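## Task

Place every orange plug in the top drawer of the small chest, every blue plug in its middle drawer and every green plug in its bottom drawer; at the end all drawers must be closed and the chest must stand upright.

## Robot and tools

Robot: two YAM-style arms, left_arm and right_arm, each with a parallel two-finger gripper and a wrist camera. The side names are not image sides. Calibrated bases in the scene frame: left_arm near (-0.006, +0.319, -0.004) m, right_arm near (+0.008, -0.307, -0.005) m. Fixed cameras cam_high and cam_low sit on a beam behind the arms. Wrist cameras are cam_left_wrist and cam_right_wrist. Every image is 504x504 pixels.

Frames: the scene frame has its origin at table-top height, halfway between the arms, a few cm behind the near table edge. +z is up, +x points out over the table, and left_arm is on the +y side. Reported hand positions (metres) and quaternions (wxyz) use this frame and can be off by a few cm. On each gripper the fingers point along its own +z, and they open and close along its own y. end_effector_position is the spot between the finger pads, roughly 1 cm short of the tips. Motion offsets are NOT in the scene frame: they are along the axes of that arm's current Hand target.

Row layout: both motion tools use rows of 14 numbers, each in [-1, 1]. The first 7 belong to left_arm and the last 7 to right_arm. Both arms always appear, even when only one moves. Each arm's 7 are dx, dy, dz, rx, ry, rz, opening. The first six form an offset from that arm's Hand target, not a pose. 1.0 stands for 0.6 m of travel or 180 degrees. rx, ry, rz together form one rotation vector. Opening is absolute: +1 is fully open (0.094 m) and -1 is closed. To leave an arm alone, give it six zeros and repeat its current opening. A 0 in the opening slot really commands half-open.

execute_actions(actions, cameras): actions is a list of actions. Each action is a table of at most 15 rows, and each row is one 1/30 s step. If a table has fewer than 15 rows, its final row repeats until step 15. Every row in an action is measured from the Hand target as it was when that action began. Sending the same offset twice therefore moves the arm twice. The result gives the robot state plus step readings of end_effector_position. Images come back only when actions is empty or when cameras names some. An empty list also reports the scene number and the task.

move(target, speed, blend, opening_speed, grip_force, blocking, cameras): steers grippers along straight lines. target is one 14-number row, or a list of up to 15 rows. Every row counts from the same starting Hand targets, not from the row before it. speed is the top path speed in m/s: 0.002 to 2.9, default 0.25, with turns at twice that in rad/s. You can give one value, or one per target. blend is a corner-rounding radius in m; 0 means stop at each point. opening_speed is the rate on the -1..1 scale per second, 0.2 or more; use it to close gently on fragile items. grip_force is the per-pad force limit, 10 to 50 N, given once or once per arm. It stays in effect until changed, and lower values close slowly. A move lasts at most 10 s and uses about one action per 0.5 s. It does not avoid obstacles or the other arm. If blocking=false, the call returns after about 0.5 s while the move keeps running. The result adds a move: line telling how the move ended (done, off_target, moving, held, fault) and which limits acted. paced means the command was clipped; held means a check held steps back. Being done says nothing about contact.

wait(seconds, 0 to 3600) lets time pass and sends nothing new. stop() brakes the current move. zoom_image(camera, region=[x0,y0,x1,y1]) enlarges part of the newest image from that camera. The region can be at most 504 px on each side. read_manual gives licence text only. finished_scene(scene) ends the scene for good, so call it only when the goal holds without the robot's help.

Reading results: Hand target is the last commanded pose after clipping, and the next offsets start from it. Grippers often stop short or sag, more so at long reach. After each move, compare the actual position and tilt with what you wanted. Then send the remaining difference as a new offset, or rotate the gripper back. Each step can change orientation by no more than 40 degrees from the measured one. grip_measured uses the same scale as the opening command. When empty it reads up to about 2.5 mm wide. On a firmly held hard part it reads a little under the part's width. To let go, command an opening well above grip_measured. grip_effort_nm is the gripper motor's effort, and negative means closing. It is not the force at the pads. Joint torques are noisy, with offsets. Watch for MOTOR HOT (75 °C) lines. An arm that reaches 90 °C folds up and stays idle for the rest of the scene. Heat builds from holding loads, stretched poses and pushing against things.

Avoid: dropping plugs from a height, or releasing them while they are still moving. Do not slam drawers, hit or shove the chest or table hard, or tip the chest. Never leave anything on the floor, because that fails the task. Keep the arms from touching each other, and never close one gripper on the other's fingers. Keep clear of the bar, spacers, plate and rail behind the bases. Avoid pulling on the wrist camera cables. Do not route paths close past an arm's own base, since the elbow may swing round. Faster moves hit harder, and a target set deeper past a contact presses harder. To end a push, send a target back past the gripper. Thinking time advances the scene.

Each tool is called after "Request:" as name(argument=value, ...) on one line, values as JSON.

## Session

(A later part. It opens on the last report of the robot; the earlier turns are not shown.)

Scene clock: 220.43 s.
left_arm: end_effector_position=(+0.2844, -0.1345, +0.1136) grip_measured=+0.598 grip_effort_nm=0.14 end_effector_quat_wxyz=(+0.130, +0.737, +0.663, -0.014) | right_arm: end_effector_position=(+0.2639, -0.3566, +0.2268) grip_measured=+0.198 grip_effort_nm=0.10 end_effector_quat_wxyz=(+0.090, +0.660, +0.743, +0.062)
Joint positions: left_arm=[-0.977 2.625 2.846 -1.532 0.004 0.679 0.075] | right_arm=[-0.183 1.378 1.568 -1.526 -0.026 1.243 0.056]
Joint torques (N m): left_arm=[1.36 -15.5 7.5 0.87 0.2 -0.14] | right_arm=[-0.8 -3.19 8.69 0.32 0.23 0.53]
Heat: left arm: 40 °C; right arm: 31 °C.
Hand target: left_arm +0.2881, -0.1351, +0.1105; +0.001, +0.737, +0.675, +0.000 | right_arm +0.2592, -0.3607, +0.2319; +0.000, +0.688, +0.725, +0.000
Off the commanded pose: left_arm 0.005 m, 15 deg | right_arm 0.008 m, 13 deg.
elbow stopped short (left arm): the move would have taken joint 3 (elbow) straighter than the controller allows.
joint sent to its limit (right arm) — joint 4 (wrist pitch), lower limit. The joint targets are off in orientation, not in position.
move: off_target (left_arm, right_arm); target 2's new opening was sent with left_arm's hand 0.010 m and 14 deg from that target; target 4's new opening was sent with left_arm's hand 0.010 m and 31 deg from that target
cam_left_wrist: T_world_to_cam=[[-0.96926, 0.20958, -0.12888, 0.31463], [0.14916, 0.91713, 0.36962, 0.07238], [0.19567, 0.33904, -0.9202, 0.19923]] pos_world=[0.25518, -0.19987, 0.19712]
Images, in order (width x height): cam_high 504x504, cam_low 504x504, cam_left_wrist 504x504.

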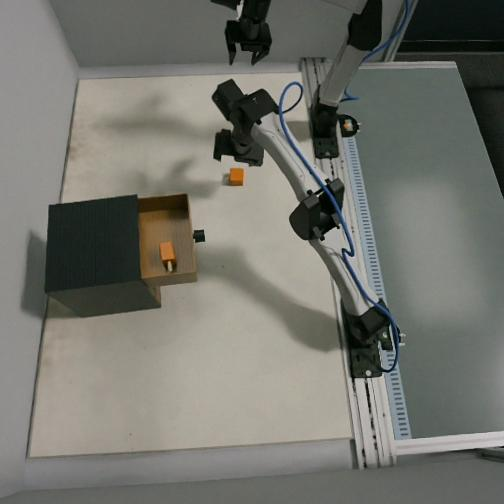

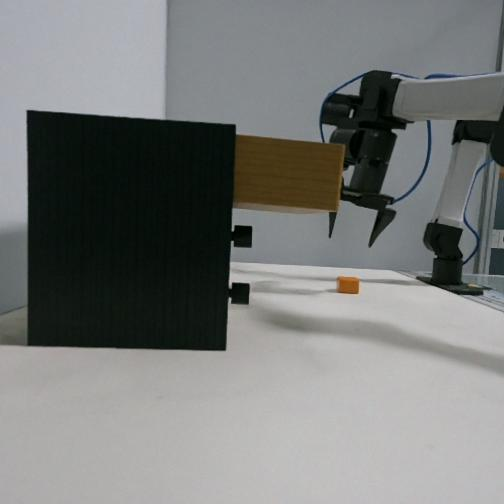

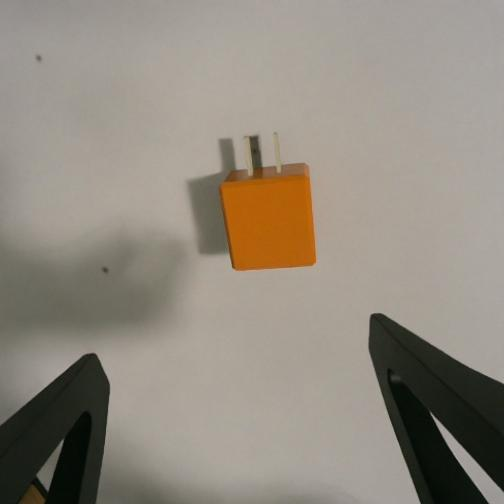

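Request:
move(target=[[-0.026,-0.0045,0.08,0,0,0,0.4,0,0,0,0,0,0,0.2],[-0.026,-0.0045,0.16,0,0,0,0.4,0,0,0,0,0,0,0.2]], speed=[0.2,0.15], cameras=["cam_left_wrist"])

Scene clock: 224.10 s.
left_arm: end_effector_position=(+0.2851, -0.1428, +0.0202) grip_measured=+0.402 grip_effort_nm=-0.12 end_effector_quat_wxyz=(+0.070, +0.737, +0.672, -0.005) | right_arm: end_effector_position=(+0.2639, -0.3566, +0.2268) grip_measured=+0.198 grip_effort_nm=0.10 end_effector_quat_wxyz=(+0.090, +0.660, +0.743, +0.062)
Joint positions: left_arm=[-0.988 2.809 2.846 -1.469 0.005 0.655 0.066] | right_arm=[-0.183 1.378 1.568 -1.526 -0.026 1.243 0.056]
Joint torques (N m): left_arm=[-0.01 -16.29 7.72 0.89 0.15 -0.09] | right_arm=[-0.81 -3.21 8.69 0.32 0.23 0.53]
Heat: left arm: 41 °C; right arm: 31 °C.
Hand target: left_arm +0.2843, -0.1505, +0.0145; +0.001, +0.737, +0.675, +0.000 | right_arm +0.2592, -0.3607, +0.2319; +0.000, +0.688, +0.725, +0.000
Off the commanded pose: left_arm 0.010 m, 8 deg | right_arm 0.008 m, 13 deg.
elbow stopped short (left arm): the move would have taken joint 3 (elbow) straighter than the controller allows.
joint sent to its limit (right arm) — joint 4 (wrist pitch), lower limit. The joint targets are off in orientation, not in position.
move: off_target (left_arm)
cam_left_wrist: T_world_to_cam=[[-0.97829, 0.20327, -0.04046, 0.3049], [0.16408, 0.87887, 0.44796, 0.1031], [0.12662, 0.4316, -0.89314, 0.14826]] pos_world=[0.26259, -0.21657, 0.09857]

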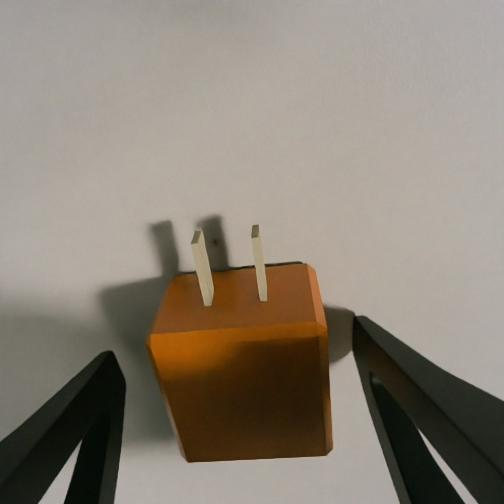

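Request:
move(target=[[0,0,0,0,0,0,-0.45,0,0,0,0,0,0,0.2],[0,0,-0.434,0,0,0,-0.45,0,0,0,0,0,0,0.2],[0.415,0.232,-0.434,0,0,-0.028,-0.45,0,0,0,0,0,0,0.2],[0.415,0.232,-0.279,0,0,-0.028,-0.45,0,0,0,0,0,0,0.2]], speed=[0.2,0.25,0.35,0.12], cameras=["cam_left_wrist","cam_low","cam_high"])

Scene clock: 232.20 s.
left_arm: end_effector_position=(+0.4421, +0.0874, +0.1907) grip_measured=-0.192 grip_effort_nm=-1.02 end_effector_quat_wxyz=(+0.159, +0.689, +0.706, +0.041) | right_arm: end_effector_position=(+0.2639, -0.3566, +0.2268) grip_measured=+0.198 grip_effort_nm=0.10 end_effector_quat_wxyz=(+0.090, +0.660, +0.743, +0.062)
Joint positions: left_arm=[-0.441 2.405 2.722 -1.57 0.035 1.08 0.038] | right_arm=[-0.183 1.378 1.568 -1.526 -0.026 1.243 0.056]
Joint torques (N m): left_arm=[-0.18 -13.7 5.23 1.06 -0.03 0.16] | right_arm=[-0.79 -3.19 8.7 0.32 0.23 0.53]
Motor temperatures (°C): left_arm=[18 46 34 27 18 20 21] | right_arm=[18 29 31 19 16 26 20]
Heat: left arm: 46 °C; right arm: 31 °C.
Hand target: left_arm +0.4445, +0.0857, +0.1817; +0.001, +0.707, +0.707, +0.000 | right_arm +0.2592, -0.3607, +0.2319; +0.000, +0.688, +0.725, +0.000
Off the commanded pose: left_arm 0.009 m, 19 deg | right_arm 0.008 m, 13 deg.
elbow stopped short (left arm): the move would have taken joint 3 (elbow) straighter than the controller allows.
joint read past its limit (left arm) — joint 4 (wrist pitch), lower limit.
joint sent to its limit (left arm) — joint 4 (wrist pitch), lower limit. The joint targets are off in orientation, not in position.
joint sent to its limit (right arm) — joint 4 (wrist pitch), lower limit. The joint targets are off in orientation, not in position.
move: off_target (left_arm)
cam_left_wrist: T_world_to_cam=[[-0.97044, 0.07469, -0.2295, 0.46253], [-0.02209, 0.91944, 0.39262, -0.11205], [0.24033, 0.38608, -0.89061, 0.13451]] pos_world=[0.41406, 0.01654, 0.26994]
Images, in order (width x height): cam_high 504x504, cam_low 504x504, cam_left_wrist 504x504.

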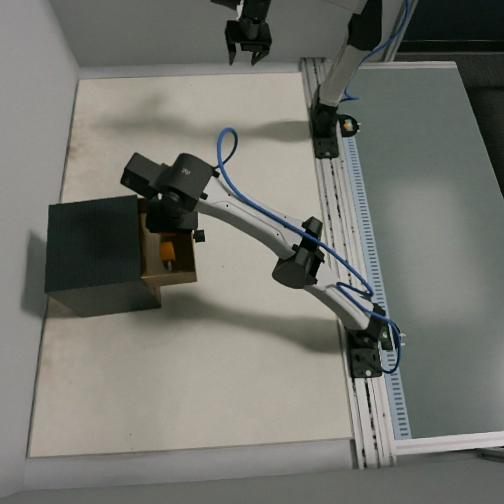

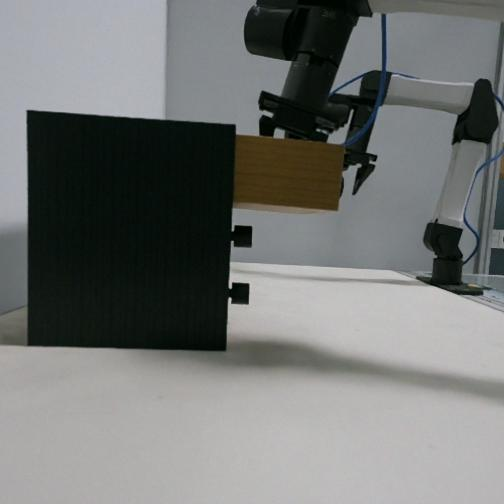

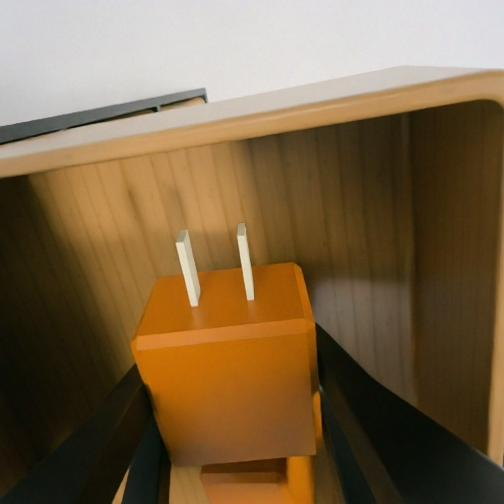

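Request:
move(target=[[-0.004,0,0.032,0,0,0,-0.45,0,0,0,0,0,0,0.2]], speed=[0.06], cameras=["cam_left_wrist"])

Scene clock: 235.43 s.
left_arm: end_effector_position=(+0.4430, +0.0853, +0.1742) grip_measured=-0.192 grip_effort_nm=-1.02 end_effector_quat_wxyz=(+0.142, +0.692, +0.707, +0.036) | right_arm: end_effector_position=(+0.2639, -0.3566, +0.2268) grip_measured=+0.198 grip_effort_nm=0.10 end_effector_quat_wxyz=(+0.090, +0.660, +0.743, +0.062)
Joint positions: left_arm=[-0.446 2.435 2.717 -1.57 0.033 1.08 0.038] | right_arm=[-0.183 1.378 1.568 -1.526 -0.026 1.243 0.056]
Joint torques (N m): left_arm=[-0.02 -13.81 5.26 1.02 -0.04 0.15] | right_arm=[-0.79 -3.19 8.7 0.32 0.23 0.52]
Heat: left arm: 46 °C; right arm: 31 °C.
Hand target: left_arm +0.4445, +0.0832, +0.1625; +0.001, +0.707, +0.707, +0.000 | right_arm +0.2592, -0.3607, +0.2319; +0.000, +0.688, +0.725, +0.000
Off the commanded pose: left_arm 0.012 m, 17 deg | right_arm 0.008 m, 13 deg.
joint read past its limit (left arm) — joint 4 (wrist pitch), lower limit.
joint sent to its limit (left arm) — joint 4 (wrist pitch), lower limit. The joint targets are off in orientation, not in position.
joint sent to its limit (right arm) — joint 4 (wrist pitch), lower limit. The joint targets are off in orientation, not in position.
move: off_target (left_arm)
cam_left_wrist: T_world_to_cam=[[-0.97686, 0.08141, -0.19777, 0.45646], [-0.00687, 0.91229, 0.40948, -0.11261], [0.21376, 0.40136, -0.89063, 0.13087]] pos_world=[0.41715, 0.01305, 0.25294]

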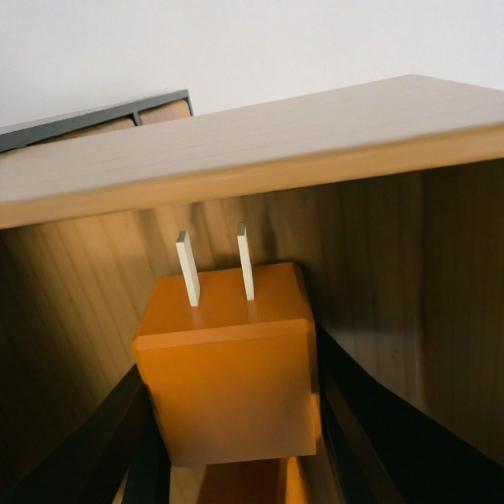

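Request:
move(target=[[0,0,0,0,0,0,0.0,0,0,0,0,0,0,0.2],[0,0,-0.21,0,0,0,0.0,0,0,0,0,0,0,0.2],[0.048,-0.258,-0.21,-0.302,-0.302,-0.431,0.6,0,0,0,0,0,0,0.2],[0.048,-0.258,-0.063,-0.302,-0.302,-0.431,0.6,0,0,0,0,0,0,0.2]], speed=[0.1,0.2,0.4,0.25], cameras=["cam_left_wrist","cam_low","cam_high"])

Request:
zoom_image(camera="cam_high", region=[40, 130, 280, 330])

Scene clock: 244.20 s.
left_arm: end_effector_position=(+0.2888, +0.1133, +0.1989) grip_measured=+0.598 grip_effort_nm=0.14 end_effector_quat_wxyz=(+0.568, +0.001, +0.823, -0.004) | right_arm: end_effector_position=(+0.2639, -0.3566, +0.2268) grip_measured=+0.198 grip_effort_nm=0.10 end_effector_quat_wxyz=(+0.090, +0.660, +0.743, +0.062)
Joint positions: left_arm=[-0.958 1.257 0.785 -0.141 -0.869 -0.508 0.075] | right_arm=[-0.183 1.378 1.568 -1.526 -0.026 1.243 0.056]
Joint torques (N m): left_arm=[-0.08 -4.97 6.86 2.1 -0.4 0.11] | right_arm=[-0.81 -3.19 8.69 0.32 0.23 0.53]
Heat: left arm: 45 °C; right arm: 31 °C.
Hand target: left_arm +0.2897, +0.1121, +0.2001; +0.575, -0.001, +0.818, -0.001 | right_arm +0.2592, -0.3607, +0.2319; +0.000, +0.688, +0.725, +0.000
Off the commanded pose: left_arm 0.002 m, 1 deg | right_arm 0.008 m, 13 deg.
elbow stopped short (left arm): the move would have taken joint 3 (elbow) straighter than the controller allows.
joint sent to its limit (right arm) — joint 4 (wrist pitch), lower limit. The joint targets are off in orientation, not in position.
move: done
cam_left_wrist: T_world_to_cam=[[-0.10788, -0.99138, -0.07436, 0.15449], [-0.79031, 0.1309, -0.59857, 0.36592], [0.60314, -0.00581, -0.79761, 0.08985]] pos_world=[0.25167, 0.10578, 0.30218]
Images, in order (width x height): cam_high 504x504, cam_low 504x504, cam_left_wrist 504x504.

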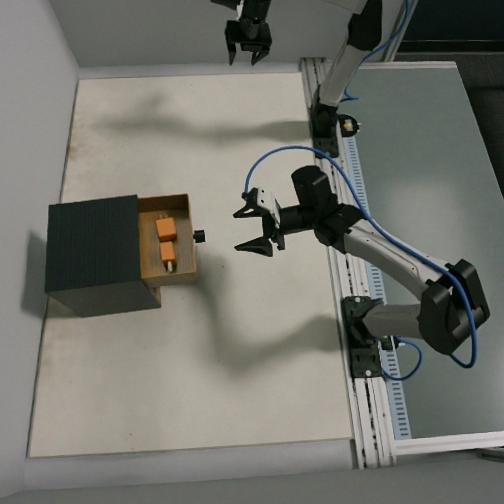

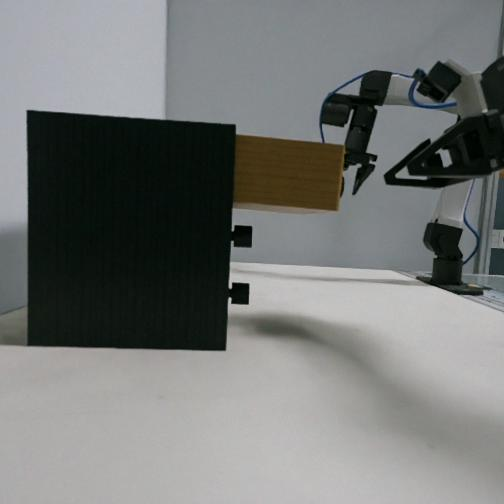

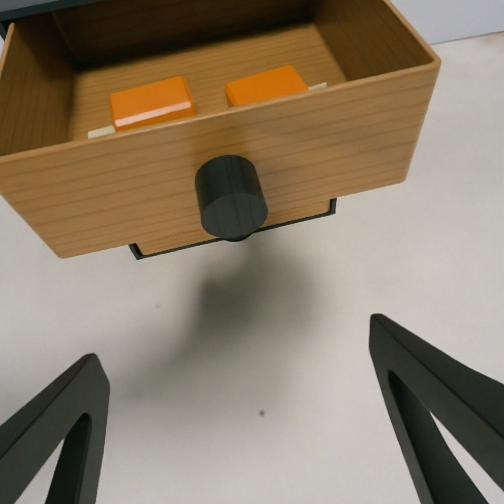

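Scaled by 2.100 from the camera's image (finer frame: 720x720).

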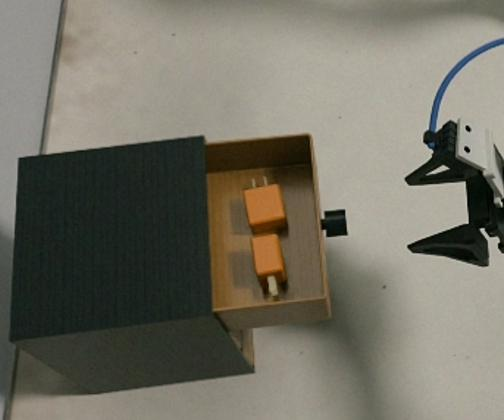

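Request:
move(target=[[-0.036,-0.012,0.143,0,0,0,0.6,0,0,0,0,0,0,0.2],[-0.036,-0.012,0.143,0,0,0,-0.65,0,0,0,0,0,0,0.2],[-0.072,-0.012,0.13,0,0,0,-0.65,0,0,0,0,0,0,0.2],[-0.143,-0.005,0.326,0,0,0,-0.65,0,0,0,0,0,0,0.2]], speed=[0.15,0.1,0.1,0.06], cameras=["cam_left_wrist","cam_low"])

Scene clock: 250.40 s.
left_arm: end_effector_position=(+0.4841, +0.1171, +0.1894) grip_measured=-0.424 grip_effort_nm=-1.02 end_effector_quat_wxyz=(+0.543, -0.002, +0.840, +0.018) | right_arm: end_effector_position=(+0.2639, -0.3566, +0.2268) grip_measured=+0.198 grip_effort_nm=0.10 end_effector_quat_wxyz=(+0.090, +0.660, +0.743, +0.062)
Joint positions: left_arm=[-0.531 1.831 1.302 0.017 -0.52 -0.25 0.027] | right_arm=[-0.183 1.378 1.568 -1.526 -0.026 1.243 0.056]
Joint torques (N m): left_arm=[1.5 -10.54 11.21 2.72 0.09 0.3] | right_arm=[-0.8 -3.21 8.69 0.32 0.23 0.53]
Heat: left arm: 43 °C; right arm: 31 °C.
Hand target: left_arm +0.5027, +0.1091, +0.2142; +0.574, -0.001, +0.819, -0.001 | right_arm +0.2592, -0.3607, +0.2319; +0.000, +0.688, +0.725, +0.000
Off the commanded pose: left_arm 0.032 m, 5 deg | right_arm 0.008 m, 13 deg.
joint sent to its limit (right arm) — joint 4 (wrist pitch), lower limit. The joint targets are off in orientation, not in position.
move: off_target (left_arm); target 2's new opening was sent with left_arm's hand 0.016 m and 2 deg from that target
cam_left_wrist: T_world_to_cam=[[-0.08436, -0.99122, -0.10178, 0.17244], [-0.82772, 0.12658, -0.54668, 0.52283], [0.55477, 0.03812, -0.83113, -0.01089]] pos_world=[0.45334, 0.10517, 0.29432]
Images, in order (width x height): cam_low 504x504, cam_left_wrist 504x504.

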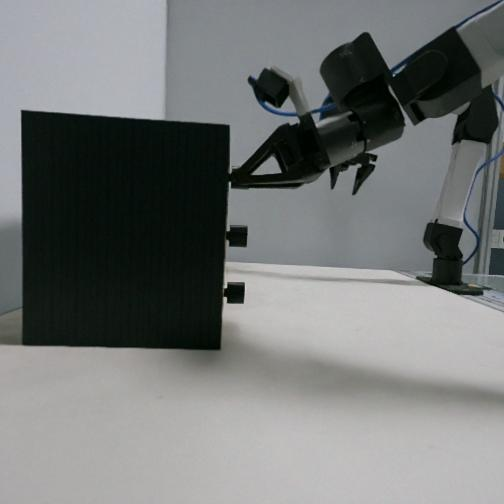

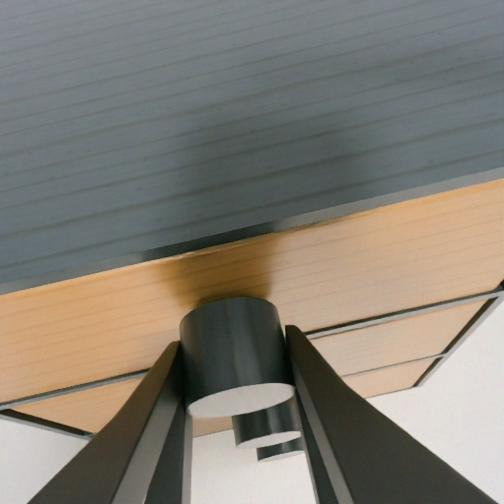

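Closed. Relax, release, retreat, verify.

Request:
move(target=[[0.034,0,-0.012,0,0,0,-0.65,0,0,0,0,0,0,0.2],[0.034,0,-0.012,0,0,0,0.5,0,0,0,0,0,0,0.2],[0.034,0,-0.16,0,0,0,0.5,0,0,0,0,0,0,0.2],[0.04,0.08,-0.36,0,0,0,0.5,0,0,0,0,0,0,0.2]], speed=[0.08,0.1,0.15,0.35], blend=[0,0,0.02,0], cameras=["cam_left_wrist","cam_low"])

Scene clock: 254.57 s.
left_arm: end_effector_position=(+0.2926, +0.1563, +0.2607) grip_measured=+0.497 grip_effort_nm=0.14 end_effector_quat_wxyz=(+0.569, +0.008, +0.822, +0.001) | right_arm: end_effector_position=(+0.2639, -0.3566, +0.2268) grip_measured=+0.198 grip_effort_nm=0.10 end_effector_quat_wxyz=(+0.090, +0.660, +0.743, +0.062)
Joint positions: left_arm=[-0.825 1.088 0.908 -0.351 -0.757 -0.381 0.07] | right_arm=[-0.183 1.378 1.568 -1.526 -0.026 1.243 0.056]
Joint torques (N m): left_arm=[-0.25 -4.94 7.45 1.91 -0.31 -0.12] | right_arm=[-0.81 -3.18 8.69 0.32 0.23 0.53]
Heat: left arm: 43 °C; right arm: 31 °C.
Hand target: left_arm +0.2914, +0.1573, +0.2651; +0.575, -0.001, +0.818, -0.001 | right_arm +0.2592, -0.3607, +0.2319; +0.000, +0.688, +0.725, +0.000
Off the commanded pose: left_arm 0.005 m, 1 deg | right_arm 0.008 m, 13 deg.
joint sent to its limit (right arm) — joint 4 (wrist pitch), lower limit. The joint targets are off in orientation, not in position.
move: done; target 2's new opening was sent with left_arm's hand 0.013 m and 3 deg from that target
cam_left_wrist: T_world_to_cam=[[-0.11465, -0.98925, -0.09071, 0.20801], [-0.78708, 0.14617, -0.59928, 0.39715], [0.6061, 0.00269, -0.79538, 0.13427]] pos_world=[0.25506, 0.14736, 0.36367]
Images, in order (width x height): cam_low 504x504, cam_left_wrist 504x504.

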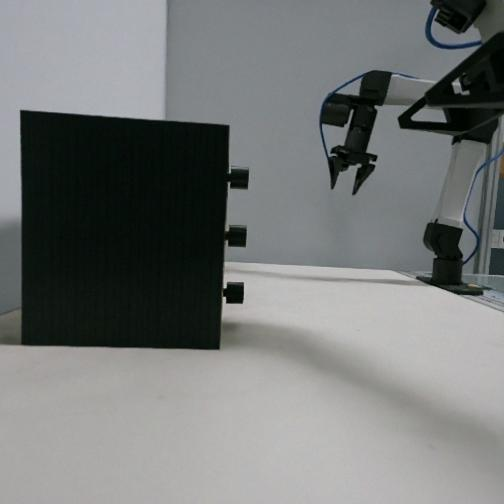

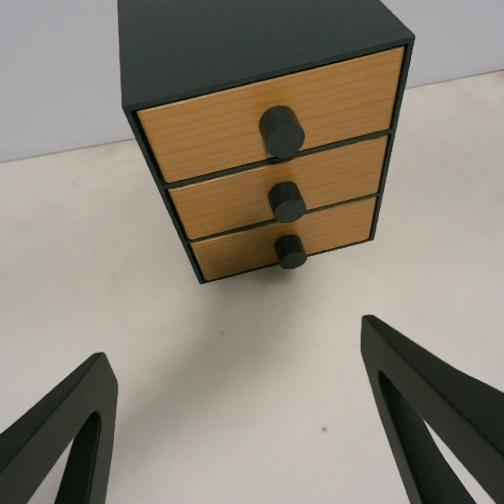

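Request:
finished_scene(scene=2)

The scene is finished: the task was done.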